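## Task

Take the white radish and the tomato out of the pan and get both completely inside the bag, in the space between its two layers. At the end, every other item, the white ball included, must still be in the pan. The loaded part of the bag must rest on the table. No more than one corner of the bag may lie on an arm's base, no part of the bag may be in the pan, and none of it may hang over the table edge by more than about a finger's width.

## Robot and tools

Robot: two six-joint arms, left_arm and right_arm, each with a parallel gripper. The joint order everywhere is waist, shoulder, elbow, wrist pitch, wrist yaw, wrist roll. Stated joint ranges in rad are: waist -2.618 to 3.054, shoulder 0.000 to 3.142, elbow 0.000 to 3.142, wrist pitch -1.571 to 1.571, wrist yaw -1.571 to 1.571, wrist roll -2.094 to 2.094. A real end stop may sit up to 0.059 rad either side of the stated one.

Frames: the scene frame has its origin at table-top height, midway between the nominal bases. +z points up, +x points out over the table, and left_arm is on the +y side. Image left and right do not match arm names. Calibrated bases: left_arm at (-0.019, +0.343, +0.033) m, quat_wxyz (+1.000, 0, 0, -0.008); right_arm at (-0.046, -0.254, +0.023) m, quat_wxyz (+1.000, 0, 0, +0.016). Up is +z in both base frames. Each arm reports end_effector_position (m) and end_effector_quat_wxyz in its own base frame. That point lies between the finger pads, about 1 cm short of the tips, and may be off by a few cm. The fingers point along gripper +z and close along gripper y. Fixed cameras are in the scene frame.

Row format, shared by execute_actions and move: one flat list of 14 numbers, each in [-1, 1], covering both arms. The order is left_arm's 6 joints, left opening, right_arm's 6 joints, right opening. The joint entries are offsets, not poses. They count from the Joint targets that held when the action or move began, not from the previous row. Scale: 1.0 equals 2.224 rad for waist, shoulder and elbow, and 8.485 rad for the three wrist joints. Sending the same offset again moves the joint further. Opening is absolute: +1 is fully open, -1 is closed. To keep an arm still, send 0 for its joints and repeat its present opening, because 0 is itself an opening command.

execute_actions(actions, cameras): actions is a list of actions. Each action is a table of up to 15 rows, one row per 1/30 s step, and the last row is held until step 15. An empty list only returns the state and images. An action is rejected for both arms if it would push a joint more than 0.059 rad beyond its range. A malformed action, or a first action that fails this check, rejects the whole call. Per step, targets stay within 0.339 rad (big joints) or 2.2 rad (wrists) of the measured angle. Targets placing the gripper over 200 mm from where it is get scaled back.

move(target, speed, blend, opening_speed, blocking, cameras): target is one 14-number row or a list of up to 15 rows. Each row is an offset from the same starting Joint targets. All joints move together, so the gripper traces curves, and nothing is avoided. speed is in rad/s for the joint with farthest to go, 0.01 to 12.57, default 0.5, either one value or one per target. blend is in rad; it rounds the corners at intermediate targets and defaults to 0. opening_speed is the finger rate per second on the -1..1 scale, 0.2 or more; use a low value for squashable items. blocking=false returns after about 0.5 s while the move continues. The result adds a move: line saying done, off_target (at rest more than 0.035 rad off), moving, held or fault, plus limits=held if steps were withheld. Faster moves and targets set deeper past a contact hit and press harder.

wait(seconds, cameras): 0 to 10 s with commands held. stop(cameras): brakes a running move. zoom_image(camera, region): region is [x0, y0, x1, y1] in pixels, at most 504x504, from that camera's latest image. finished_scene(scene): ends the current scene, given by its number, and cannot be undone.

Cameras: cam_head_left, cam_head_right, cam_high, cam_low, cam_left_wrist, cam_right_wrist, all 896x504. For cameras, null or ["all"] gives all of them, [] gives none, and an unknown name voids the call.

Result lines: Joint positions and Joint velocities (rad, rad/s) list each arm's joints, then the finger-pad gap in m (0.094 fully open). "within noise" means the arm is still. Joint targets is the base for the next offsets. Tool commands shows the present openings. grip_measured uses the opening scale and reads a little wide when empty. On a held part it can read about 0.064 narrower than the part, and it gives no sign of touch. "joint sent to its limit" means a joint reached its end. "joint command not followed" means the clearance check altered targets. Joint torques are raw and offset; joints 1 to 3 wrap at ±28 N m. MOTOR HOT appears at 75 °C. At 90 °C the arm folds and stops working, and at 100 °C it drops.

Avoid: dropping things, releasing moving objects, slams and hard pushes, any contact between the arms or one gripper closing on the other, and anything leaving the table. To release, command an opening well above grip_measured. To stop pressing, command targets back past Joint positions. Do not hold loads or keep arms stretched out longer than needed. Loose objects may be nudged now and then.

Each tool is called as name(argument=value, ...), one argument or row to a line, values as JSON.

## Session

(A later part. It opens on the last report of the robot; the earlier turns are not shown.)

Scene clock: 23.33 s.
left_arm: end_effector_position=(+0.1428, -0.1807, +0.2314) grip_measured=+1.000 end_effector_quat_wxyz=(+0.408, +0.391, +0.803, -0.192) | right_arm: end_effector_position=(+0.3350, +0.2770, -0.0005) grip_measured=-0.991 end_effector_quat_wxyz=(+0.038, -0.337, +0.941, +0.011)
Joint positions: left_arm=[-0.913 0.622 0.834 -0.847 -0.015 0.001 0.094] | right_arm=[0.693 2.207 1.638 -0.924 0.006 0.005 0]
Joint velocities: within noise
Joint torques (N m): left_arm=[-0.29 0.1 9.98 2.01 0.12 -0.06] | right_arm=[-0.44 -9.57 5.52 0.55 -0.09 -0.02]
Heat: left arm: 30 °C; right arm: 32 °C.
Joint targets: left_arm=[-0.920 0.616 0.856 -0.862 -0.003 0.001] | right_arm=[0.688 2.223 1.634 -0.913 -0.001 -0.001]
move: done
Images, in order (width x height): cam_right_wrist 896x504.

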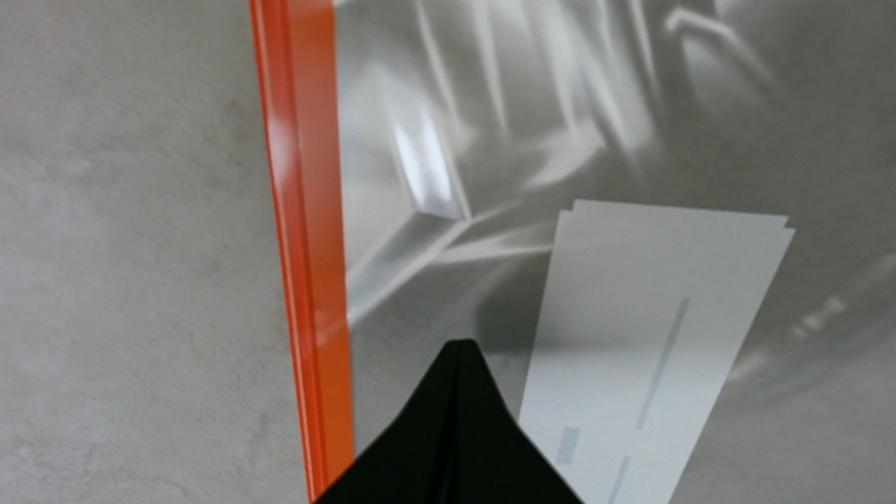

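move(
  target=[
    [0,0,0,0,0,0,1,0,0,0,0,0,0,-0.36],
    [0,0,0,0,0,0,1,0,0.0022,-0.008,0.0025,0,0,-0.36],
    [0,0,0,0,0,0,1,0,0.0022,-0.008,0.0025,0,0,-1],
  ],
  speed=0.1,
  opening_speed=0.3,
  cameras=["cam_right_wrist"],
)

Scene clock: 29.13 s.
left_arm: end_effector_position=(+0.1428, -0.1807, +0.2314) grip_measured=+1.000 end_effector_quat_wxyz=(+0.408, +0.391, +0.803, -0.192) | right_arm: end_effector_position=(+0.3346, +0.2766, -0.0046) grip_measured=-0.991 end_effector_quat_wxyz=(+0.039, -0.337, +0.941, +0.011)
Joint positions: left_arm=[-0.913 0.622 0.834 -0.847 -0.015 0.001 0.094] | right_arm=[0.693 2.207 1.621 -0.903 0.006 0.005 0]
Joint velocities: within noise
Joint torques (N m): left_arm=[-0.31 0.1 9.96 2.01 0.13 -0.05] | right_arm=[-0.44 -9.13 5.45 0.55 -0.09 -0.02]
Heat: left arm: 31 °C; right arm: 32 °C.
Joint targets: left_arm=[-0.920 0.616 0.856 -0.862 -0.003 0.001] | right_arm=[0.688 2.228 1.616 -0.892 -0.001 -0.001]
move: done
Images, in order (width x height): cam_right_wrist 896x504.

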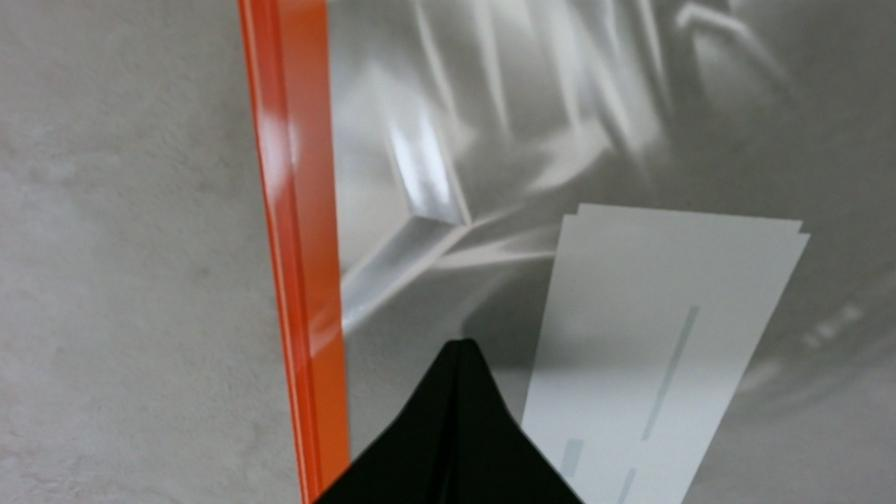

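move(
  target=[
    [0,0,0,0,0,0,1,0,0,0,0,0,0,-0.36],
    [0,0,0,0,0,0,1,0,0.0028,-0.0095,0.003,0,0,-0.36],
    [0,0,0,0,0,0,1,0,0.0028,-0.0095,0.003,0,0,-1],
  ],
  speed=0.1,
  opening_speed=0.4,
  cameras=["cam_right_wrist"],
)

Scene clock: 33.67 s.
left_arm: end_effector_position=(+0.1428, -0.1807, +0.2314) grip_measured=+1.000 end_effector_quat_wxyz=(+0.408, +0.391, +0.803, -0.192) | right_arm: end_effector_position=(+0.3365, +0.2784, -0.0076) grip_measured=-0.991 end_effector_quat_wxyz=(+0.045, -0.337, +0.940, +0.014)
Joint positions: left_arm=[-0.913 0.622 0.834 -0.847 -0.015 0.001 0.094] | right_arm=[0.693 2.21 1.613 -0.88 0.005 0.005 0]
Joint velocities: within noise
Joint torques (N m): left_arm=[-0.31 0.1 9.98 2.01 0.13 -0.06] | right_arm=[-0.44 -8.9 4.22 0.59 -0.1 -0.02]
Heat: left arm: 31 °C; right arm: 33 °C.
Joint targets: left_arm=[-0.920 0.616 0.856 -0.862 -0.003 0.001] | right_arm=[0.688 2.234 1.595 -0.866 -0.001 -0.001]
move: done
Images, in order (width x height): cam_right_wrist 896x504.

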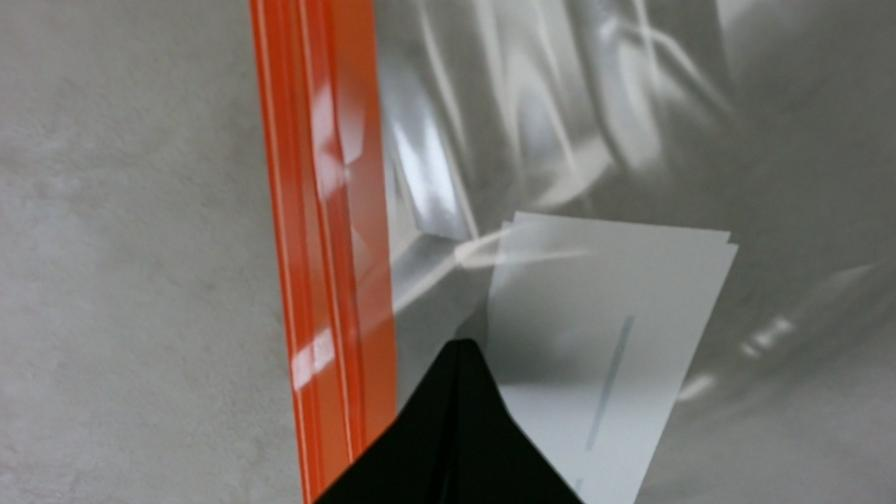

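move(
  target=[0,0,0,0,0,0,1,0,-0.016,0.06,-0.02,0,0,-1],
  speed=0.15,
)

zoom_image(
  camera="cam_left_wrist",
  region=[260, 60, 640, 270],
)

Scene clock: 35.73 s.
left_arm: end_effector_position=(+0.1428, -0.1807, +0.2314) grip_measured=+1.000 end_effector_quat_wxyz=(+0.408, +0.391, +0.803, -0.192) | right_arm: end_effector_position=(+0.3306, +0.2735, +0.0130) grip_measured=-0.991 end_effector_quat_wxyz=(+0.017, -0.337, +0.941, +0.003)
Joint positions: left_arm=[-0.913 0.622 0.834 -0.847 -0.015 0.001 0.094] | right_arm=[0.693 2.21 1.703 -1.03 0.005 0.005 0]
Joint velocities: within noise
Joint torques (N m): left_arm=[-0.29 0.1 9.95 2 0.12 -0.04] | right_arm=[-0.44 -12.05 8.39 0.27 -0.08 -0.02]
Heat: left arm: 31 °C; right arm: 34 °C.
Joint targets: left_arm=[-0.920 0.616 0.856 -0.862 -0.003 0.001] | right_arm=[0.688 2.199 1.729 -1.036 -0.001 -0.001]
move: done

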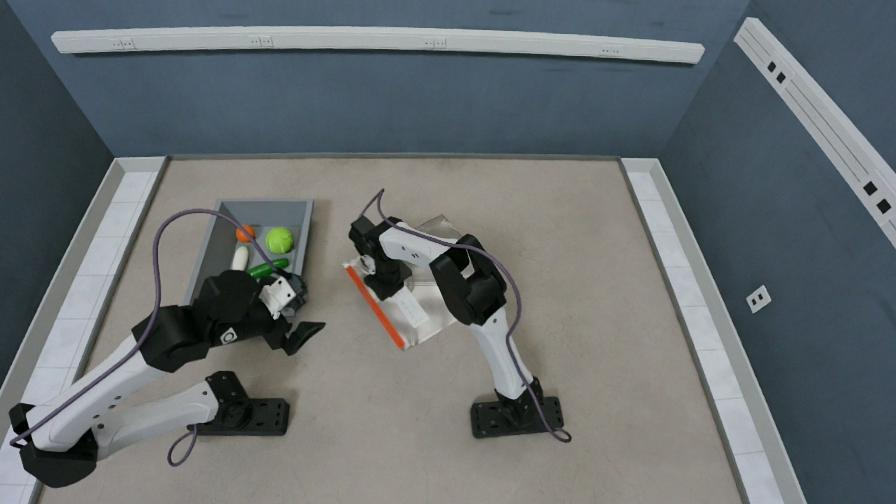

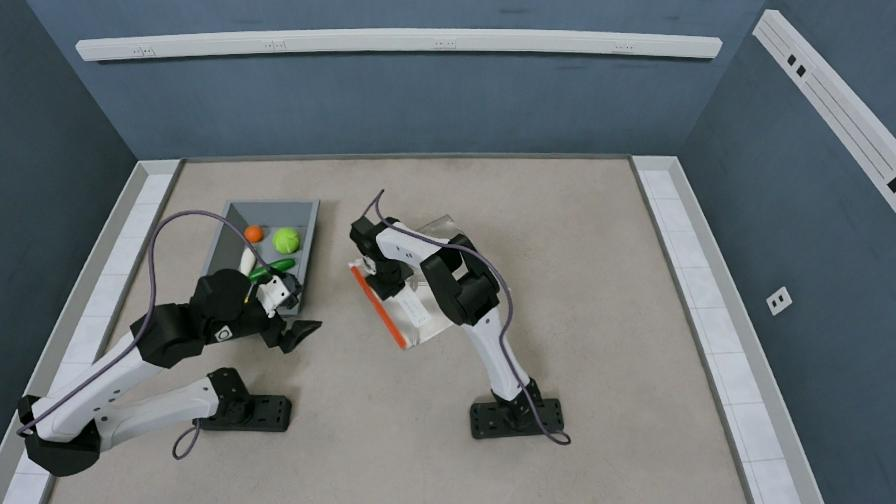

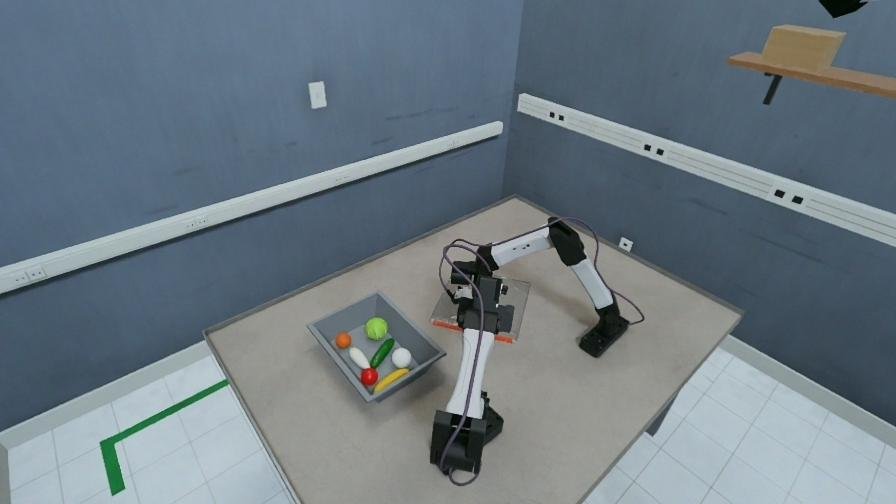

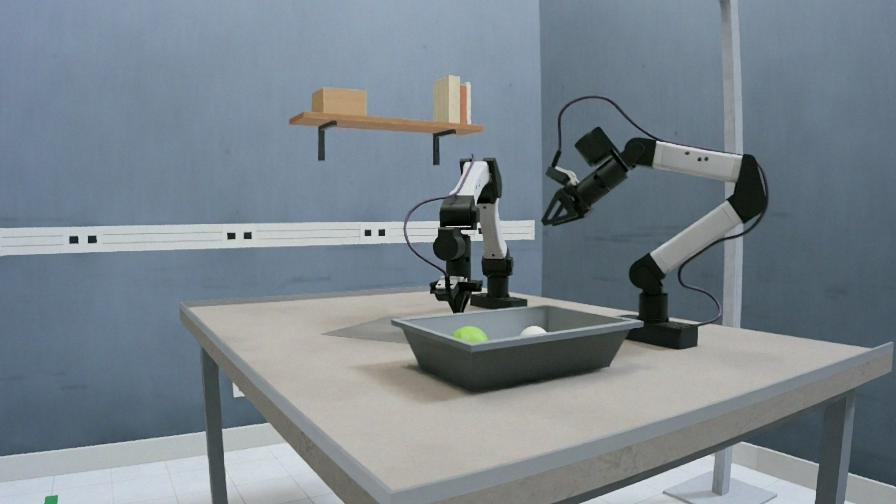

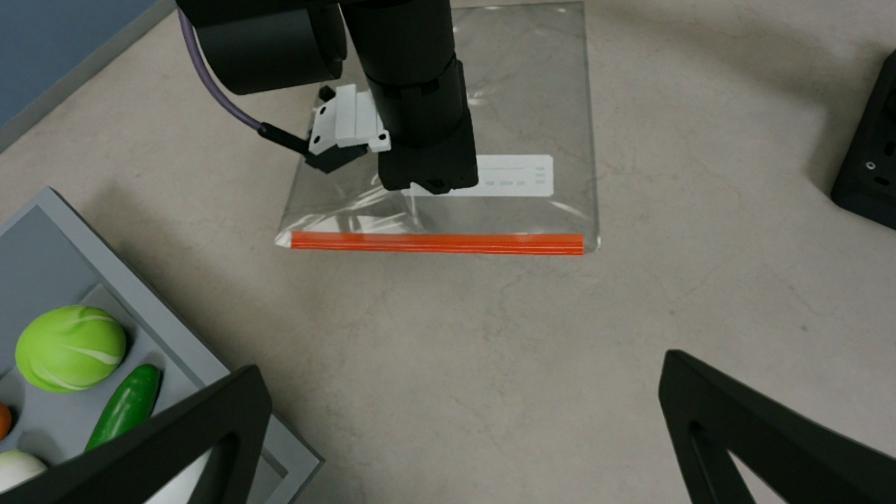

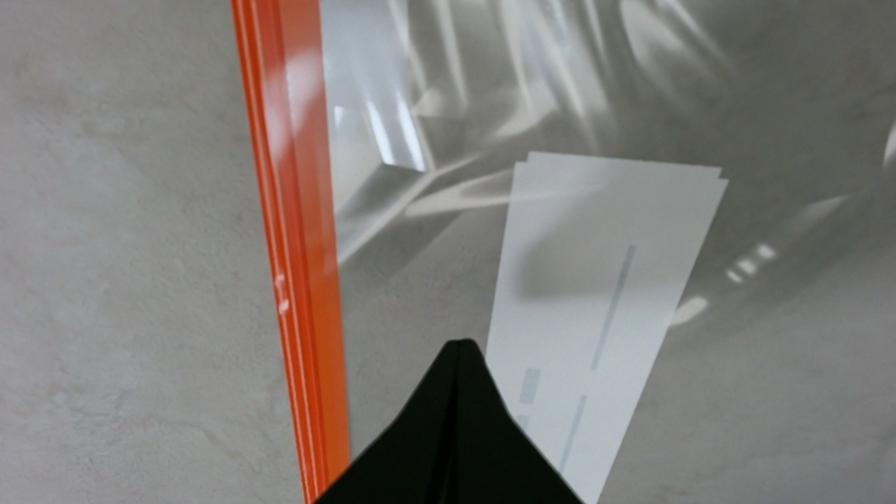

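Scaled by 1.326 from the camera's 896x504 image, which has a finer 1280x720 frame.

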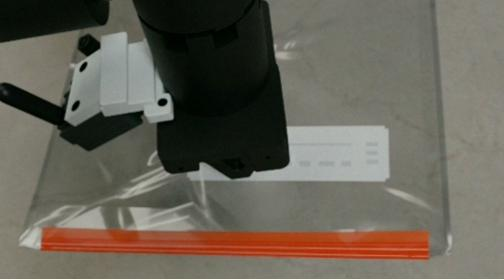

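move(
  target=[
    [0,0,0,0,0,0,1,0.0045,0.0643,0.111,-0.0115,0,0,-0.15],
    [0,0,0,0,0,0,1,0.0045,0.081,0.0643,0.005,0,0,-0.15],
  ],
  speed=0.15,
  cameras=["cam_right_wrist"],
)

Scene clock: 39.63 s.
left_arm: end_effector_position=(+0.1428, -0.1807, +0.2314) grip_measured=+1.000 end_effector_quat_wxyz=(+0.408, +0.391, +0.803, -0.192) | right_arm: end_effector_position=(+0.3626, +0.3001, -0.0066) grip_measured=-0.151 end_effector_quat_wxyz=(+0.036, -0.337, +0.941, +0.010)
Joint positions: left_arm=[-0.913 0.622 0.834 -0.847 -0.015 0.001 0.094] | right_arm=[0.693 2.361 1.877 -1.013 0.005 0.005 0.04]
Joint velocities: within noise
Joint torques (N m): left_arm=[-0.27 0.08 9.98 2.01 0.13 -0.06] | right_arm=[0.5 -10.82 5.52 0.61 -0.09 -0.02]
Heat: left arm: 32 °C; right arm: 35 °C.
Joint targets: left_arm=[-0.920 0.616 0.856 -0.862 -0.003 0.001] | right_arm=[0.698 2.379 1.872 -0.993 -0.001 -0.001]
move: done
Images, in order (width x height): cam_right_wrist 896x504.

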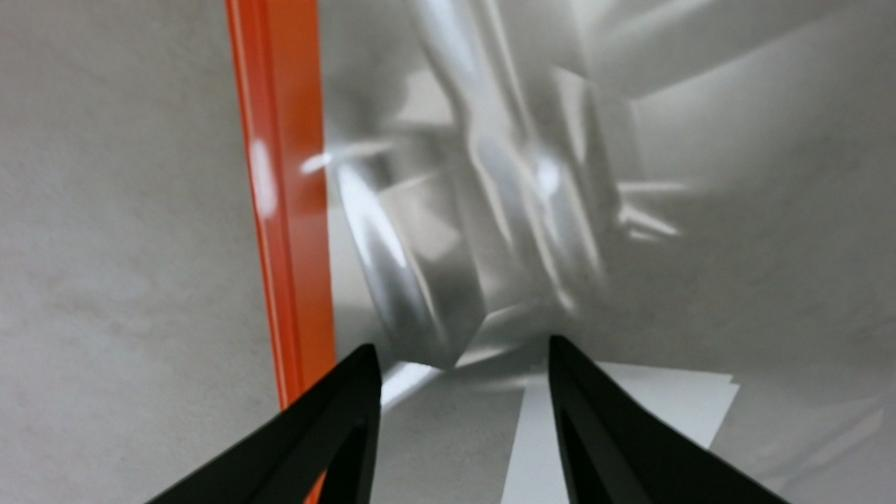

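move(
  target=[
    [0,0,0,0,0,0,1,0,0.0022,-0.008,0.0025,0,0,-0.15],
    [0,0,0,0,0,0,1,0,0.0022,-0.008,0.0025,0,0,-1],
  ],
  speed=0.1,
  opening_speed=0.4,
  cameras=["cam_right_wrist"],
)

Scene clock: 42.83 s.
left_arm: end_effector_position=(+0.1428, -0.1807, +0.2314) grip_measured=+1.000 end_effector_quat_wxyz=(+0.408, +0.391, +0.803, -0.192) | right_arm: end_effector_position=(+0.3668, +0.3034, -0.0072) grip_measured=-0.989 end_effector_quat_wxyz=(+0.047, -0.337, +0.940, +0.014)
Joint positions: left_arm=[-0.913 0.622 0.834 -0.847 -0.015 0.001 0.094] | right_arm=[0.693 2.361 1.873 -0.985 0.006 0.005 0.001]
Joint velocities: within noise
Joint torques (N m): left_arm=[-0.29 0.14 10 2.01 0.12 -0.06] | right_arm=[0.54 -10.17 4.26 0.59 -0.08 -0.02]
Heat: left arm: 32 °C; right arm: 36 °C.
Joint targets: left_arm=[-0.920 0.616 0.856 -0.862 -0.003 0.001] | right_arm=[0.698 2.384 1.854 -0.972 -0.001 -0.001]
move: done; target 2's new numbers were sent with right_arm's wrist pitch 0.036 rad from that target
Images, in order (width x height): cam_right_wrist 896x504.

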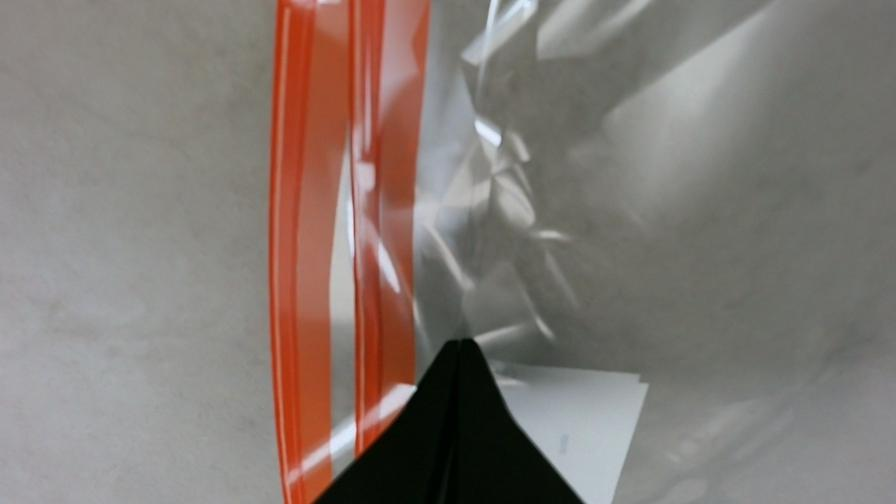

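move(
  target=[0,0,0,0,0,0,1,0,-0.019,0.061,-0.019,0,0,-1],
  speed=0.12,
  cameras=["cam_right_wrist","cam_left_wrist","cam_low"],
)

zoom_image(
  camera="cam_left_wrist",
  region=[260, 60, 640, 270],
)

Scene clock: 44.93 s.
left_arm: end_effector_position=(+0.1428, -0.1807, +0.2314) grip_measured=+1.000 end_effector_quat_wxyz=(+0.408, +0.391, +0.803, -0.192) | right_arm: end_effector_position=(+0.3605, +0.2982, +0.0141) grip_measured=-0.989 end_effector_quat_wxyz=(+0.022, -0.337, +0.941, +0.005)
Joint positions: left_arm=[-0.913 0.622 0.834 -0.847 -0.015 0.001 0.094] | right_arm=[0.693 2.361 1.963 -1.127 0.006 0.005 0.001]
Joint velocities: within noise
Joint torques (N m): left_arm=[-0.28 0.14 9.96 2.01 0.12 -0.05] | right_arm=[0.54 -13.87 8.59 0.33 -0.07 -0.02]
Heat: left arm: 32 °C; right arm: 37 °C.
Joint targets: left_arm=[-0.920 0.616 0.856 -0.862 -0.003 0.001] | right_arm=[0.698 2.342 1.990 -1.133 -0.001 -0.001]
move: done
Images, in order (width x height): cam_low 896x504, cam_left_wrist 896x504, cam_right_wrist 896x504.

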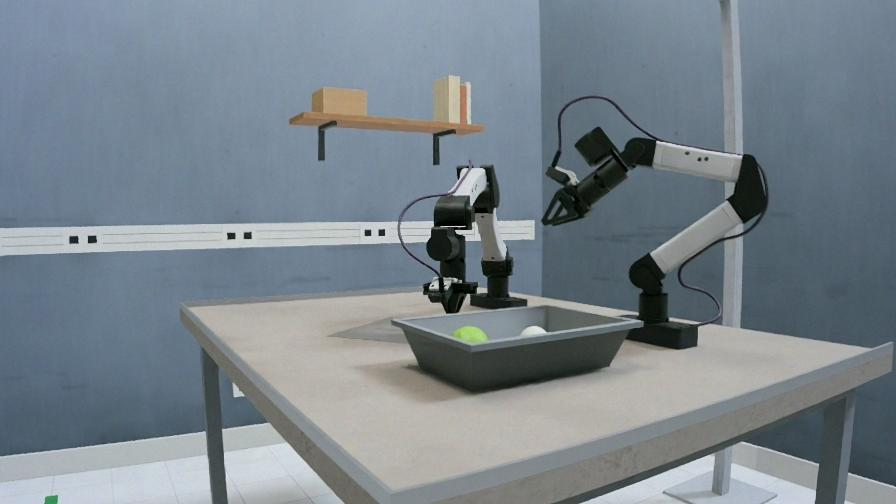

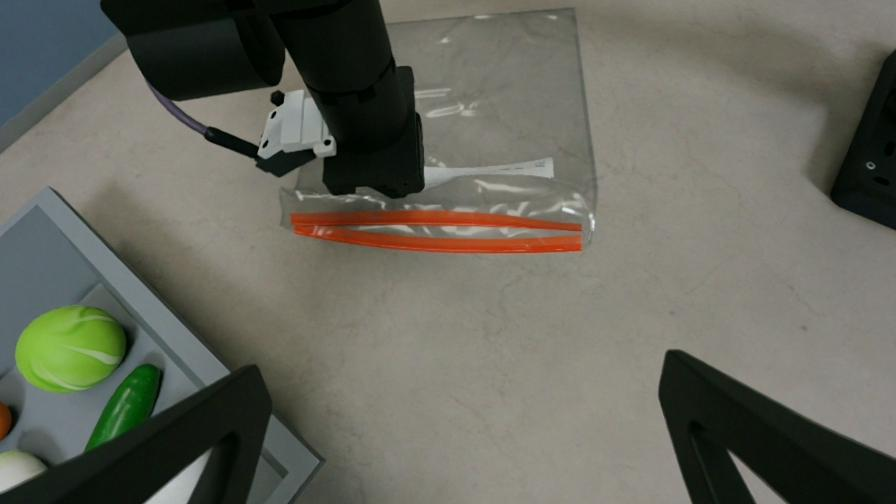

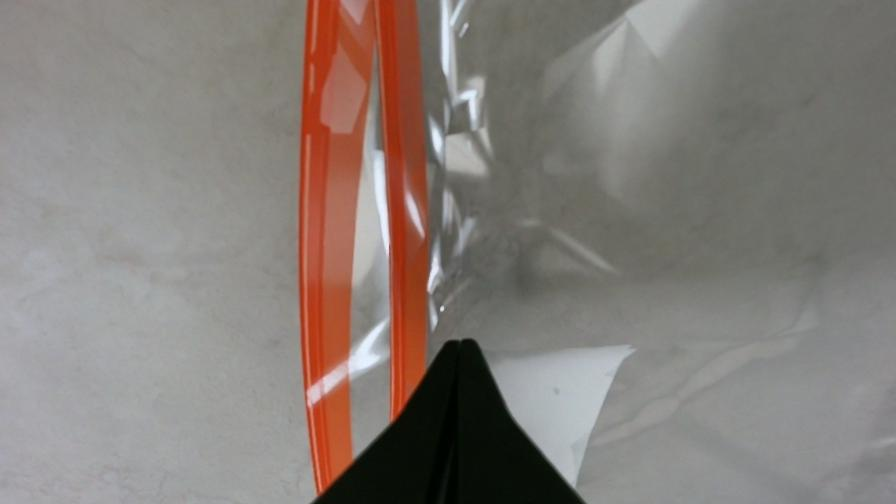

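Scaled by 1.326 from the camera's 896x504 image, which has a finer 1280x720 frame.

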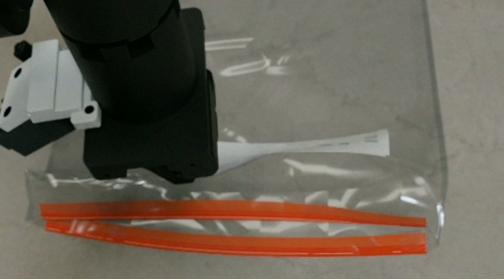

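move(
  target=[0,0,0,0,0,0,1,0.013,0,0.110,-0.0306,0,0,-1],
  speed=0.12,
)

zoom_image(
  camera="cam_left_wrist",
  region=[260, 60, 640, 270],
)

zoom_image(
  camera="cam_low",
  region=[300, 220, 560, 360],
)

Scene clock: 47.97 s.
left_arm: end_effector_position=(+0.1428, -0.1807, +0.2314) grip_measured=+1.000 end_effector_quat_wxyz=(+0.408, +0.391, +0.803, -0.192) | right_arm: end_effector_position=(+0.3510, +0.3069, +0.0754) grip_measured=-0.989 end_effector_quat_wxyz=(+0.015, -0.350, +0.937, +0.003)
Joint positions: left_arm=[-0.913 0.622 0.834 -0.847 -0.015 0.001 0.094] | right_arm=[0.721 2.361 2.207 -1.387 0.006 0.005 0.001]
Joint velocities: within noise
Joint torques (N m): left_arm=[-0.28 0.1 9.96 2.01 0.12 -0.06] | right_arm=[0.68 -13.87 8.62 0.26 -0.09 -0.02]
Heat: left arm: 32 °C; right arm: 39 °C.
Joint targets: left_arm=[-0.920 0.616 0.856 -0.862 -0.003 0.001] | right_arm=[0.727 2.342 2.234 -1.393 -0.001 -0.001]
move: done

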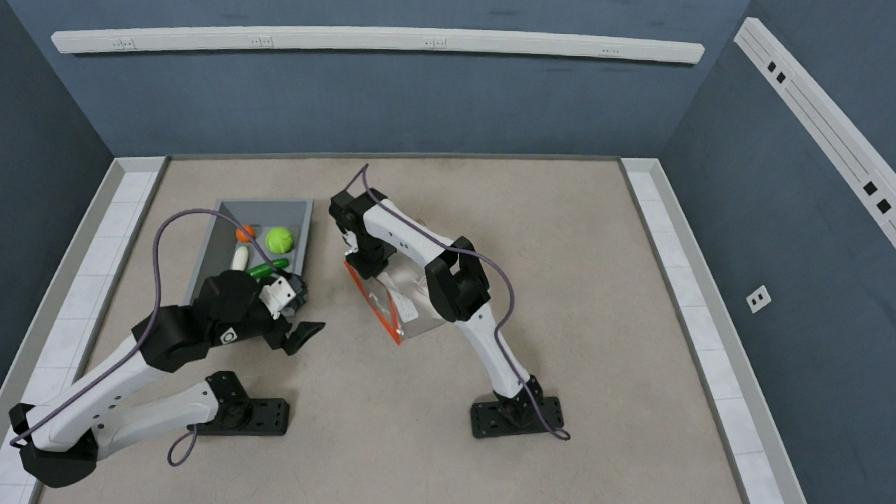

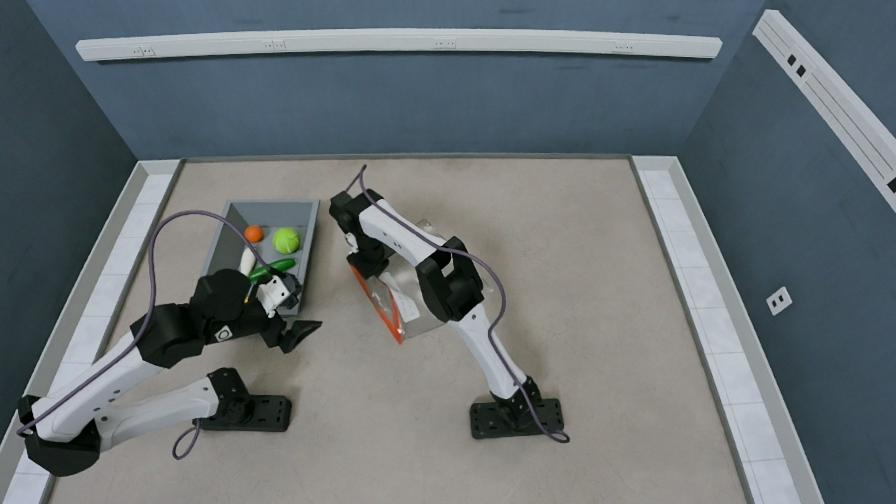

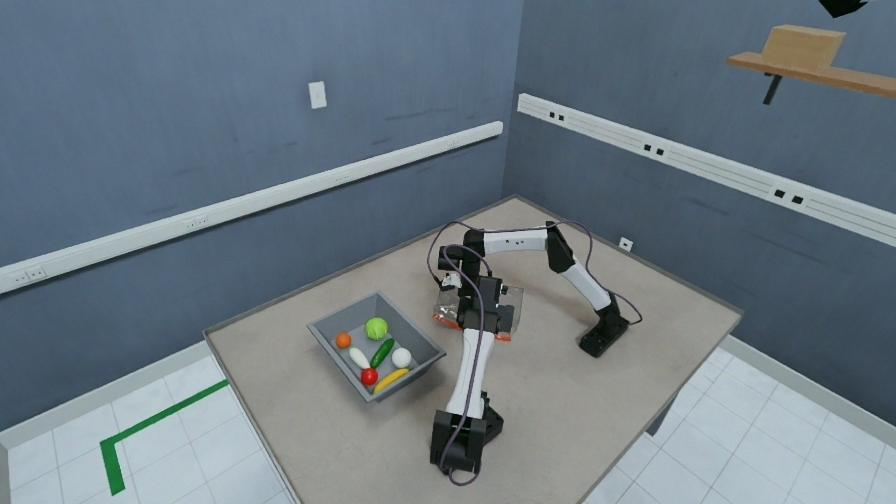

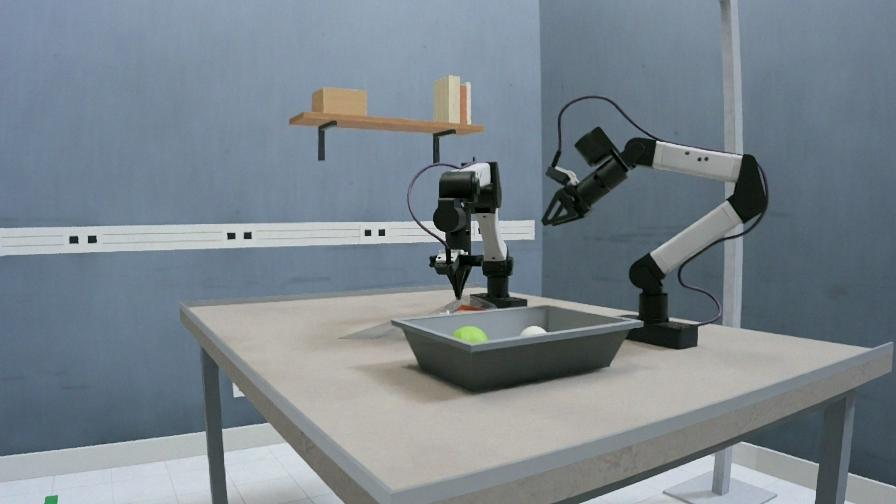

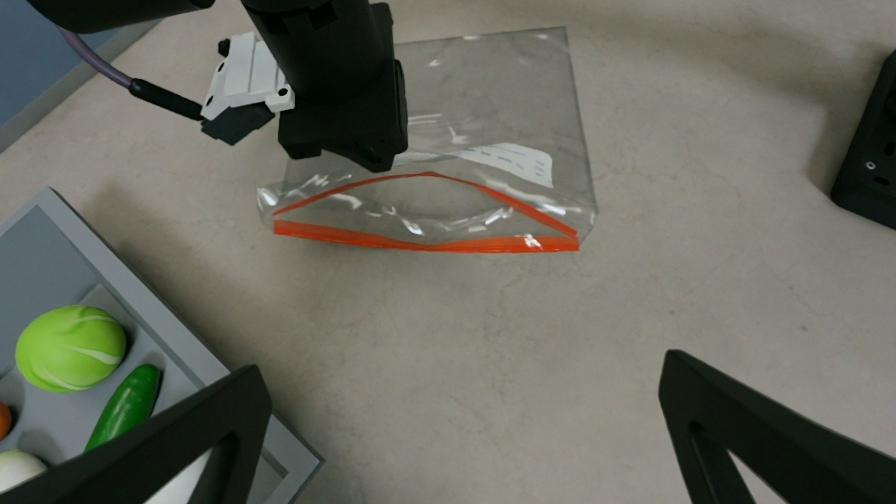

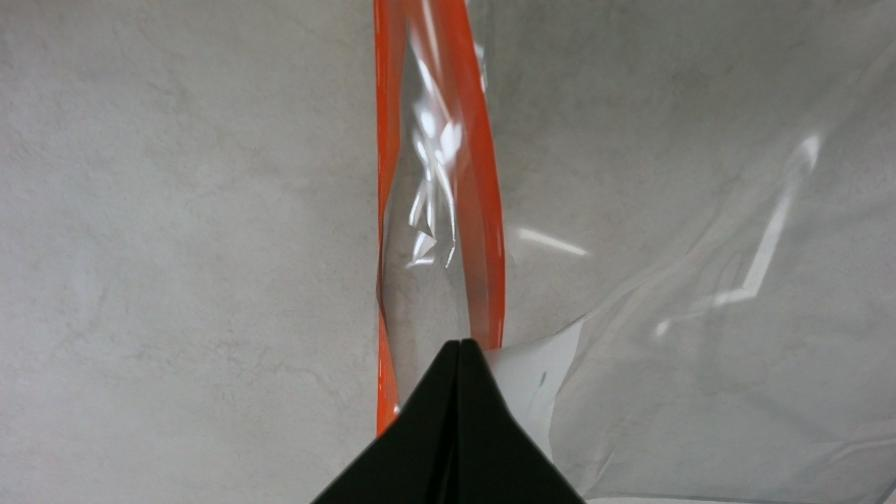

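Scaled by 1.326 from the camera's 896x504 image, which has a finer 1280x720 frame.

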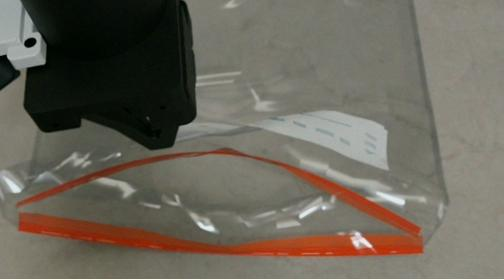

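Scaled by 1.938 from the camera's 896x504 image, which has a finer 1280x720 frame.

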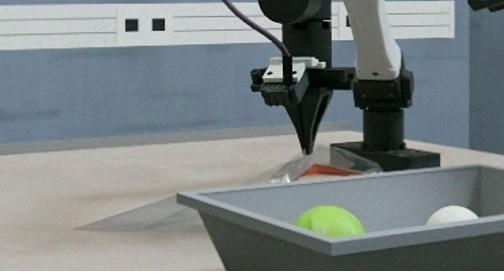

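move(
  target=[0.504,0.374,0.313,-0.064,0,0,1,0,0,0,0,0,0,-1],
  speed=0.7,
)

Scene clock: 50.83 s.
left_arm: end_effector_position=(+0.2836, +0.0588, +0.2201) grip_measured=+1.000 end_effector_quat_wxyz=(+0.133, -0.098, +0.986, +0.019) | right_arm: end_effector_position=(+0.3508, +0.3068, +0.0754) grip_measured=-0.989 end_effector_quat_wxyz=(+0.015, -0.350, +0.937, +0.002)
Joint positions: left_arm=[0.198 1.44 1.53 -1.391 -0.01 0.001 0.094] | right_arm=[0.721 2.361 2.207 -1.388 0.006 0.005 0.001]
Joint velocities: within noise
Joint torques (N m): left_arm=[0.46 -4.45 9.18 0.87 0.07 -0.04] | right_arm=[0.66 -13.89 8.62 0.29 -0.09 -0.02]
Heat: left arm: 32 °C; right arm: 41 °C.
Joint targets: left_arm=[0.202 1.448 1.552 -1.405 -0.003 0.001] | right_arm=[0.727 2.342 2.234 -1.393 -0.001 -0.001]
move: done

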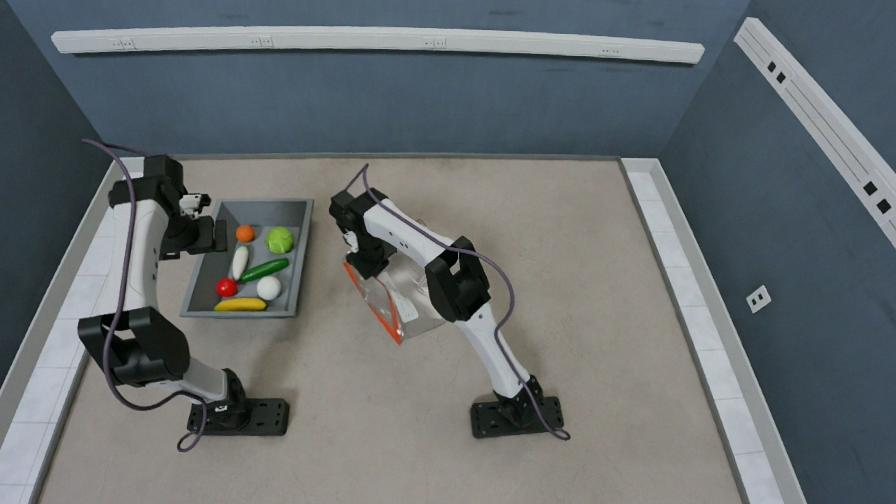

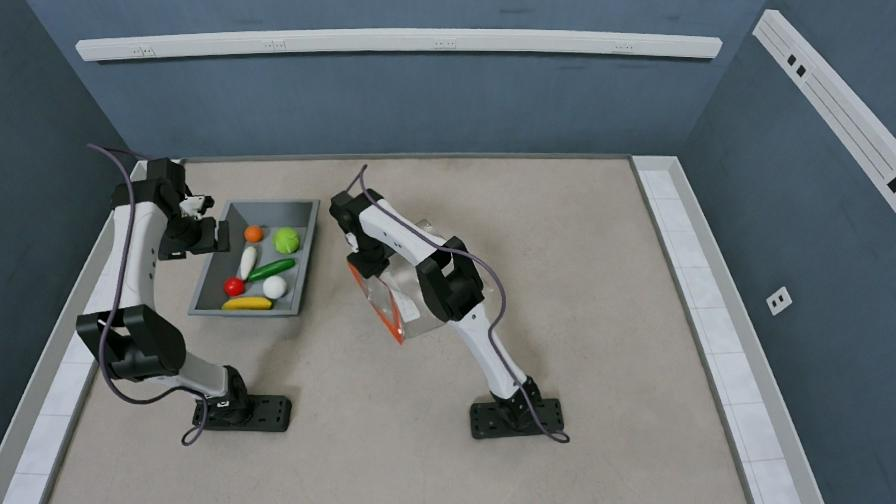

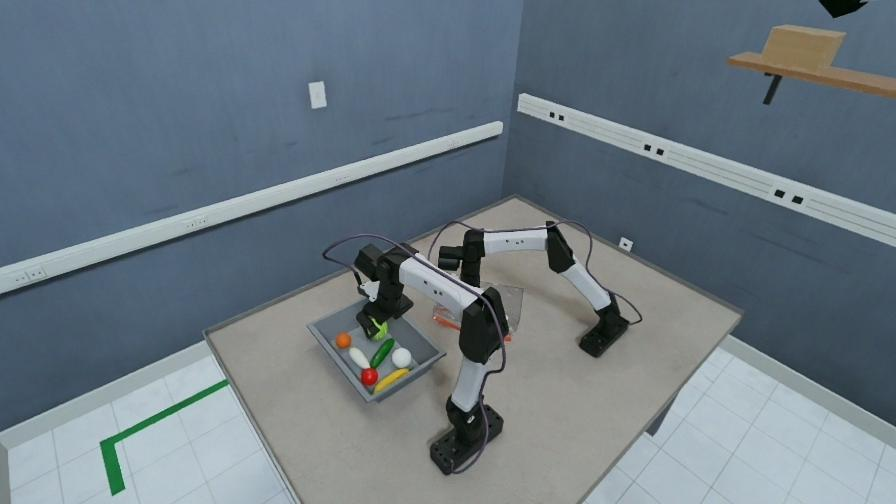

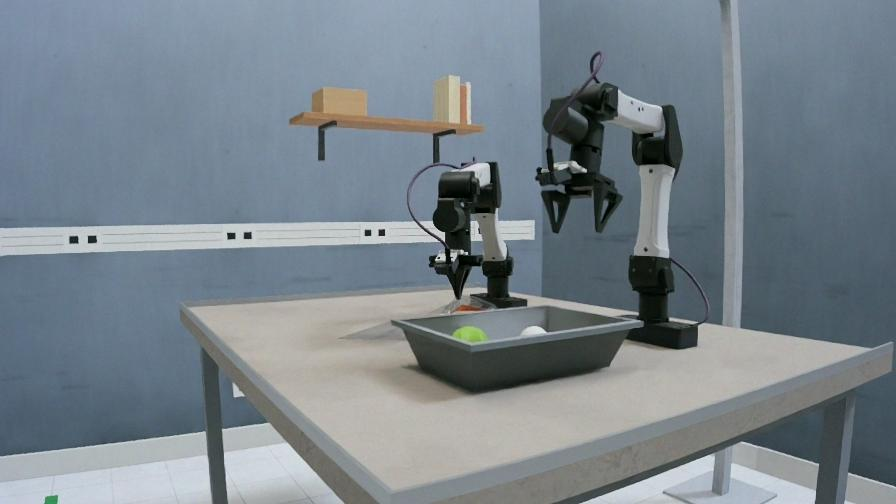

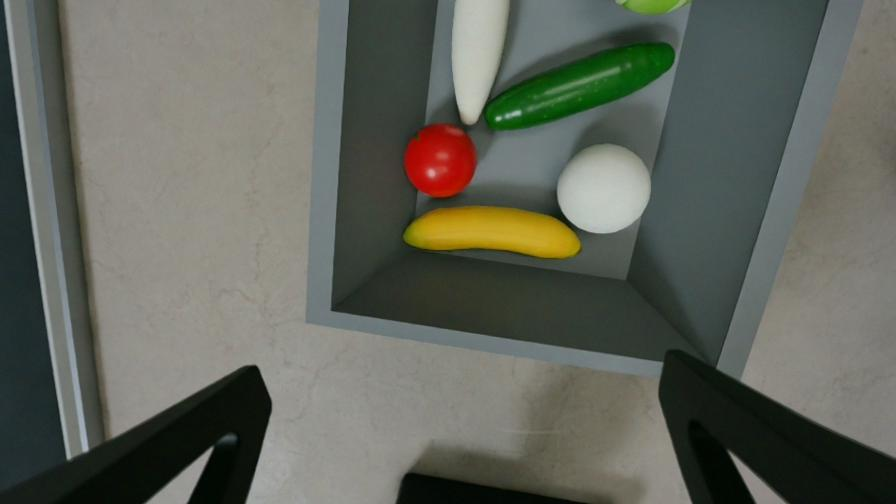

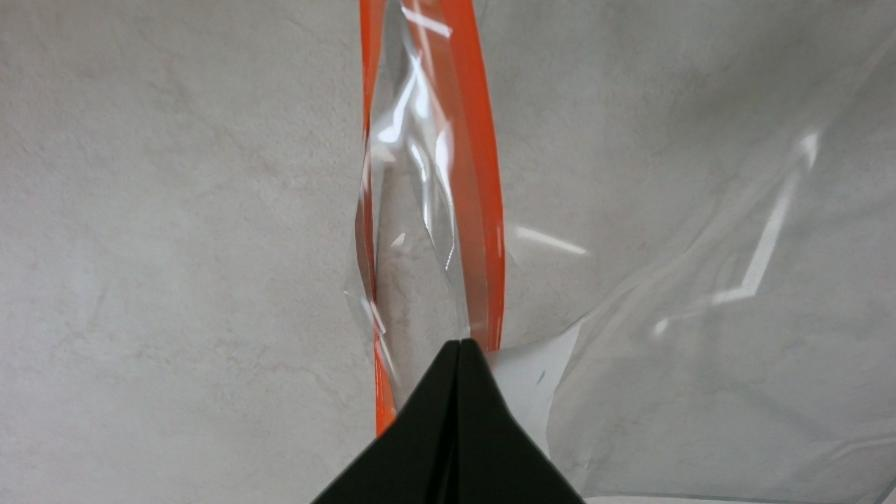

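move(
  target=[-0.018,0.067,-0.1965,0.0869,0,0,0.3,0,0,0,0,0,0,-1],
  speed=0.5,
  cameras=["cam_left_wrist","cam_high"],
)

Scene clock: 54.50 s.
left_arm: end_effector_position=(+0.3679, +0.0642, +0.0993) grip_measured=+0.302 end_effector_quat_wxyz=(+0.214, -0.083, +0.973, +0.023) | right_arm: end_effector_position=(+0.3508, +0.3068, +0.0754) grip_measured=-0.989 end_effector_quat_wxyz=(+0.015, -0.350, +0.937, +0.002)
Joint positions: left_arm=[0.168 1.585 1.125 -0.676 -0.01 0.001 0.061] | right_arm=[0.721 2.361 2.207 -1.388 0.006 0.005 0.001]
Joint velocities: within noise
Joint torques (N m): left_arm=[-0.32 -5.93 6.71 1.47 0.08 -0.05] | right_arm=[0.66 -13.87 8.61 0.29 -0.09 -0.02]
Heat: left arm: 31 °C; right arm: 43 °C.
Joint targets: left_arm=[0.162 1.597 1.115 -0.668 -0.003 0.001] | right_arm=[0.727 2.342 2.234 -1.393 -0.001 -0.001]
move: done
Images, in order (width x height): cam_high 896x504, cam_left_wrist 896x504.

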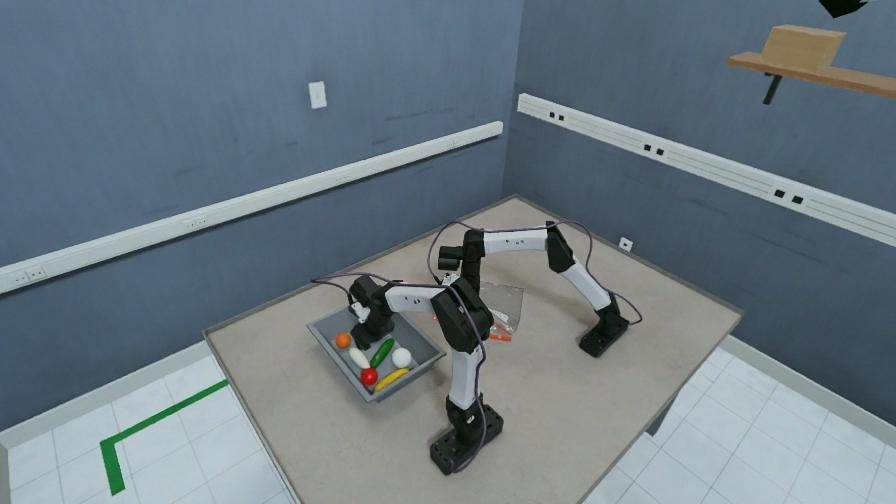

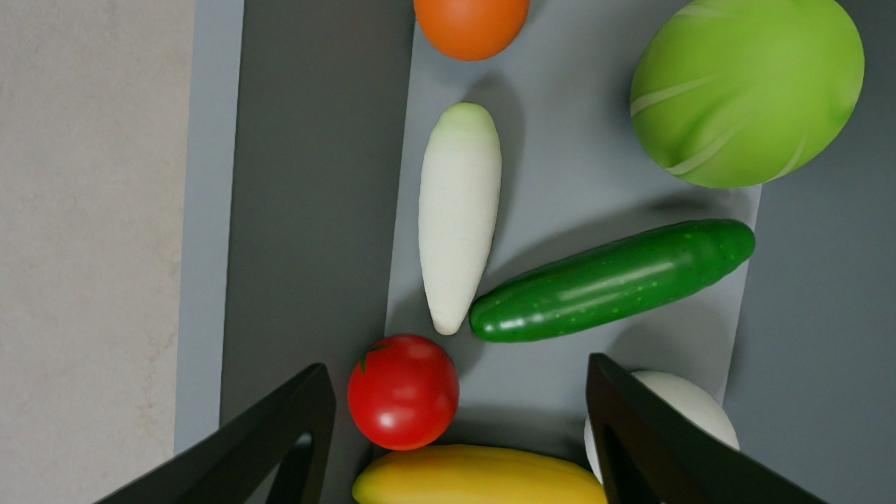

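move(
  target=[
    [-0.002,0.07,-0.062,0.034,0,0,0.1,0,0,0,0,0,0,-1],
    [-0.002,0.1075,-0.0908,0.052,0,0,0.1,0,0,0,0,0,0,-1],
  ],
  speed=0.25,
  cameras=["cam_left_wrist","cam_high"],
)

Scene clock: 57.77 s.
left_arm: end_effector_position=(+0.3991, +0.0681, +0.0075) grip_measured=+0.101 end_effector_quat_wxyz=(+0.250, -0.080, +0.964, +0.027) | right_arm: end_effector_position=(+0.3508, +0.3068, +0.0754) grip_measured=-0.989 end_effector_quat_wxyz=(+0.015, -0.350, +0.937, +0.002)
Joint positions: left_arm=[0.164 1.804 0.936 -0.194 -0.012 0.001 0.052] | right_arm=[0.721 2.361 2.207 -1.388 0.006 0.005 0.001]
Joint velocities: within noise
Joint torques (N m): left_arm=[-0.38 -5.56 4.45 1.17 0.09 -0.05] | right_arm=[0.69 -13.87 8.61 0.29 -0.08 -0.02]
Heat: left arm: 31 °C; right arm: 45 °C.
Joint targets: left_arm=[0.157 1.836 0.912 -0.227 -0.003 0.001] | right_arm=[0.727 2.342 2.234 -1.393 -0.001 -0.001]
move: done
Images, in order (width x height): cam_high 896x504, cam_left_wrist 896x504.

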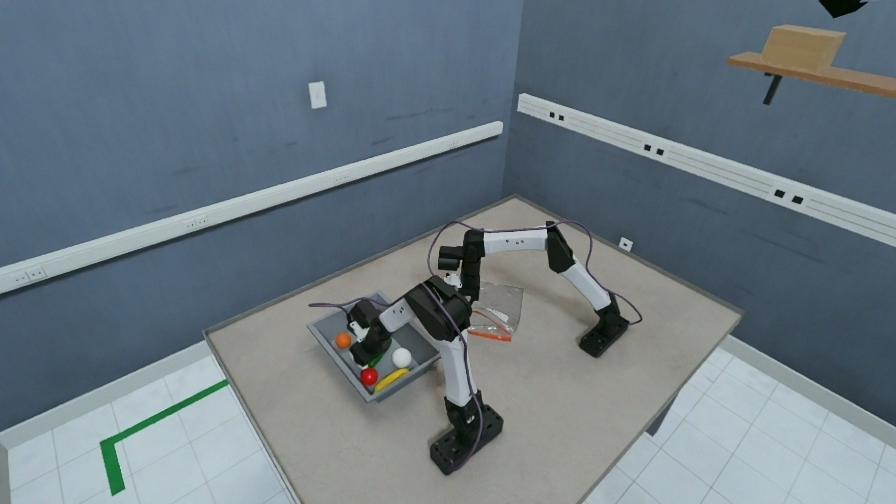

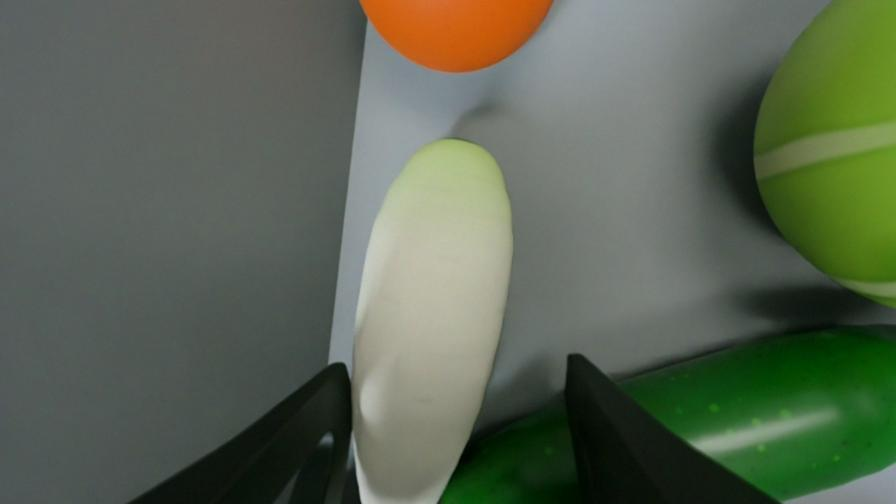

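move(
  target=[
    [0,-0.015,0.0675,-0.02,0,0,0.1,0,0,0,0,0,0,-1],
    [0.0045,-0.0184,0.0785,-0.0253,0,0,0.1,0,0,0,0,0,0,-1],
  ],
  speed=0.25,
  cameras=["cam_left_wrist"],
)

Scene clock: 66.67 s.
left_arm: end_effector_position=(+0.3944, +0.0674, +0.0245) grip_measured=+0.101 end_effector_quat_wxyz=(+0.201, -0.081, +0.976, +0.023) | right_arm: end_effector_position=(+0.3508, +0.3068, +0.0754) grip_measured=-0.989 end_effector_quat_wxyz=(+0.015, -0.350, +0.937, +0.002)
Joint positions: left_arm=[0.164 1.804 1.067 -0.427 -0.013 0.001 0.052] | right_arm=[0.721 2.361 2.207 -1.388 0.006 0.005 0.001]
Joint velocities: within noise
Joint torques (N m): left_arm=[0.43 -8.92 8.96 1.14 0.09 -0.05] | right_arm=[0.69 -13.87 8.62 0.29 -0.09 -0.02]
Heat: left arm: 31 °C; right arm: 49 °C.
Joint targets: left_arm=[0.167 1.795 1.087 -0.441 -0.003 0.001] | right_arm=[0.727 2.342 2.234 -1.393 -0.001 -0.001]
move: done
Images, in order (width x height): cam_left_wrist 896x504.

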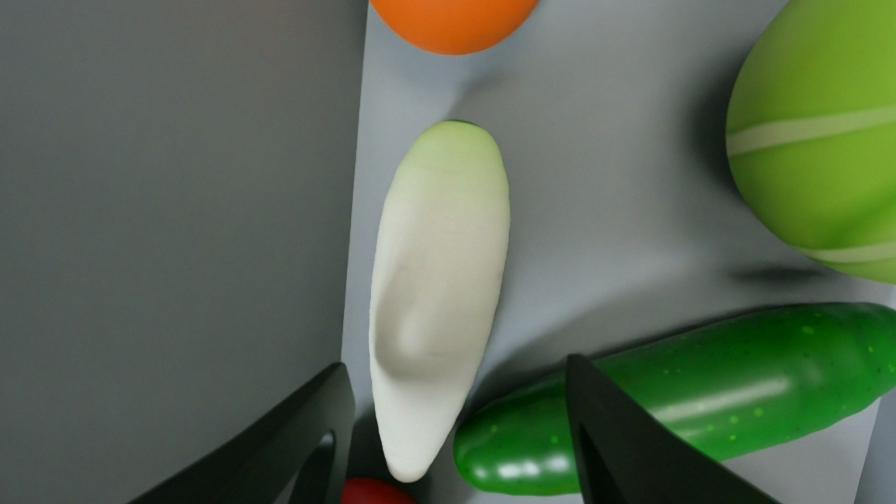

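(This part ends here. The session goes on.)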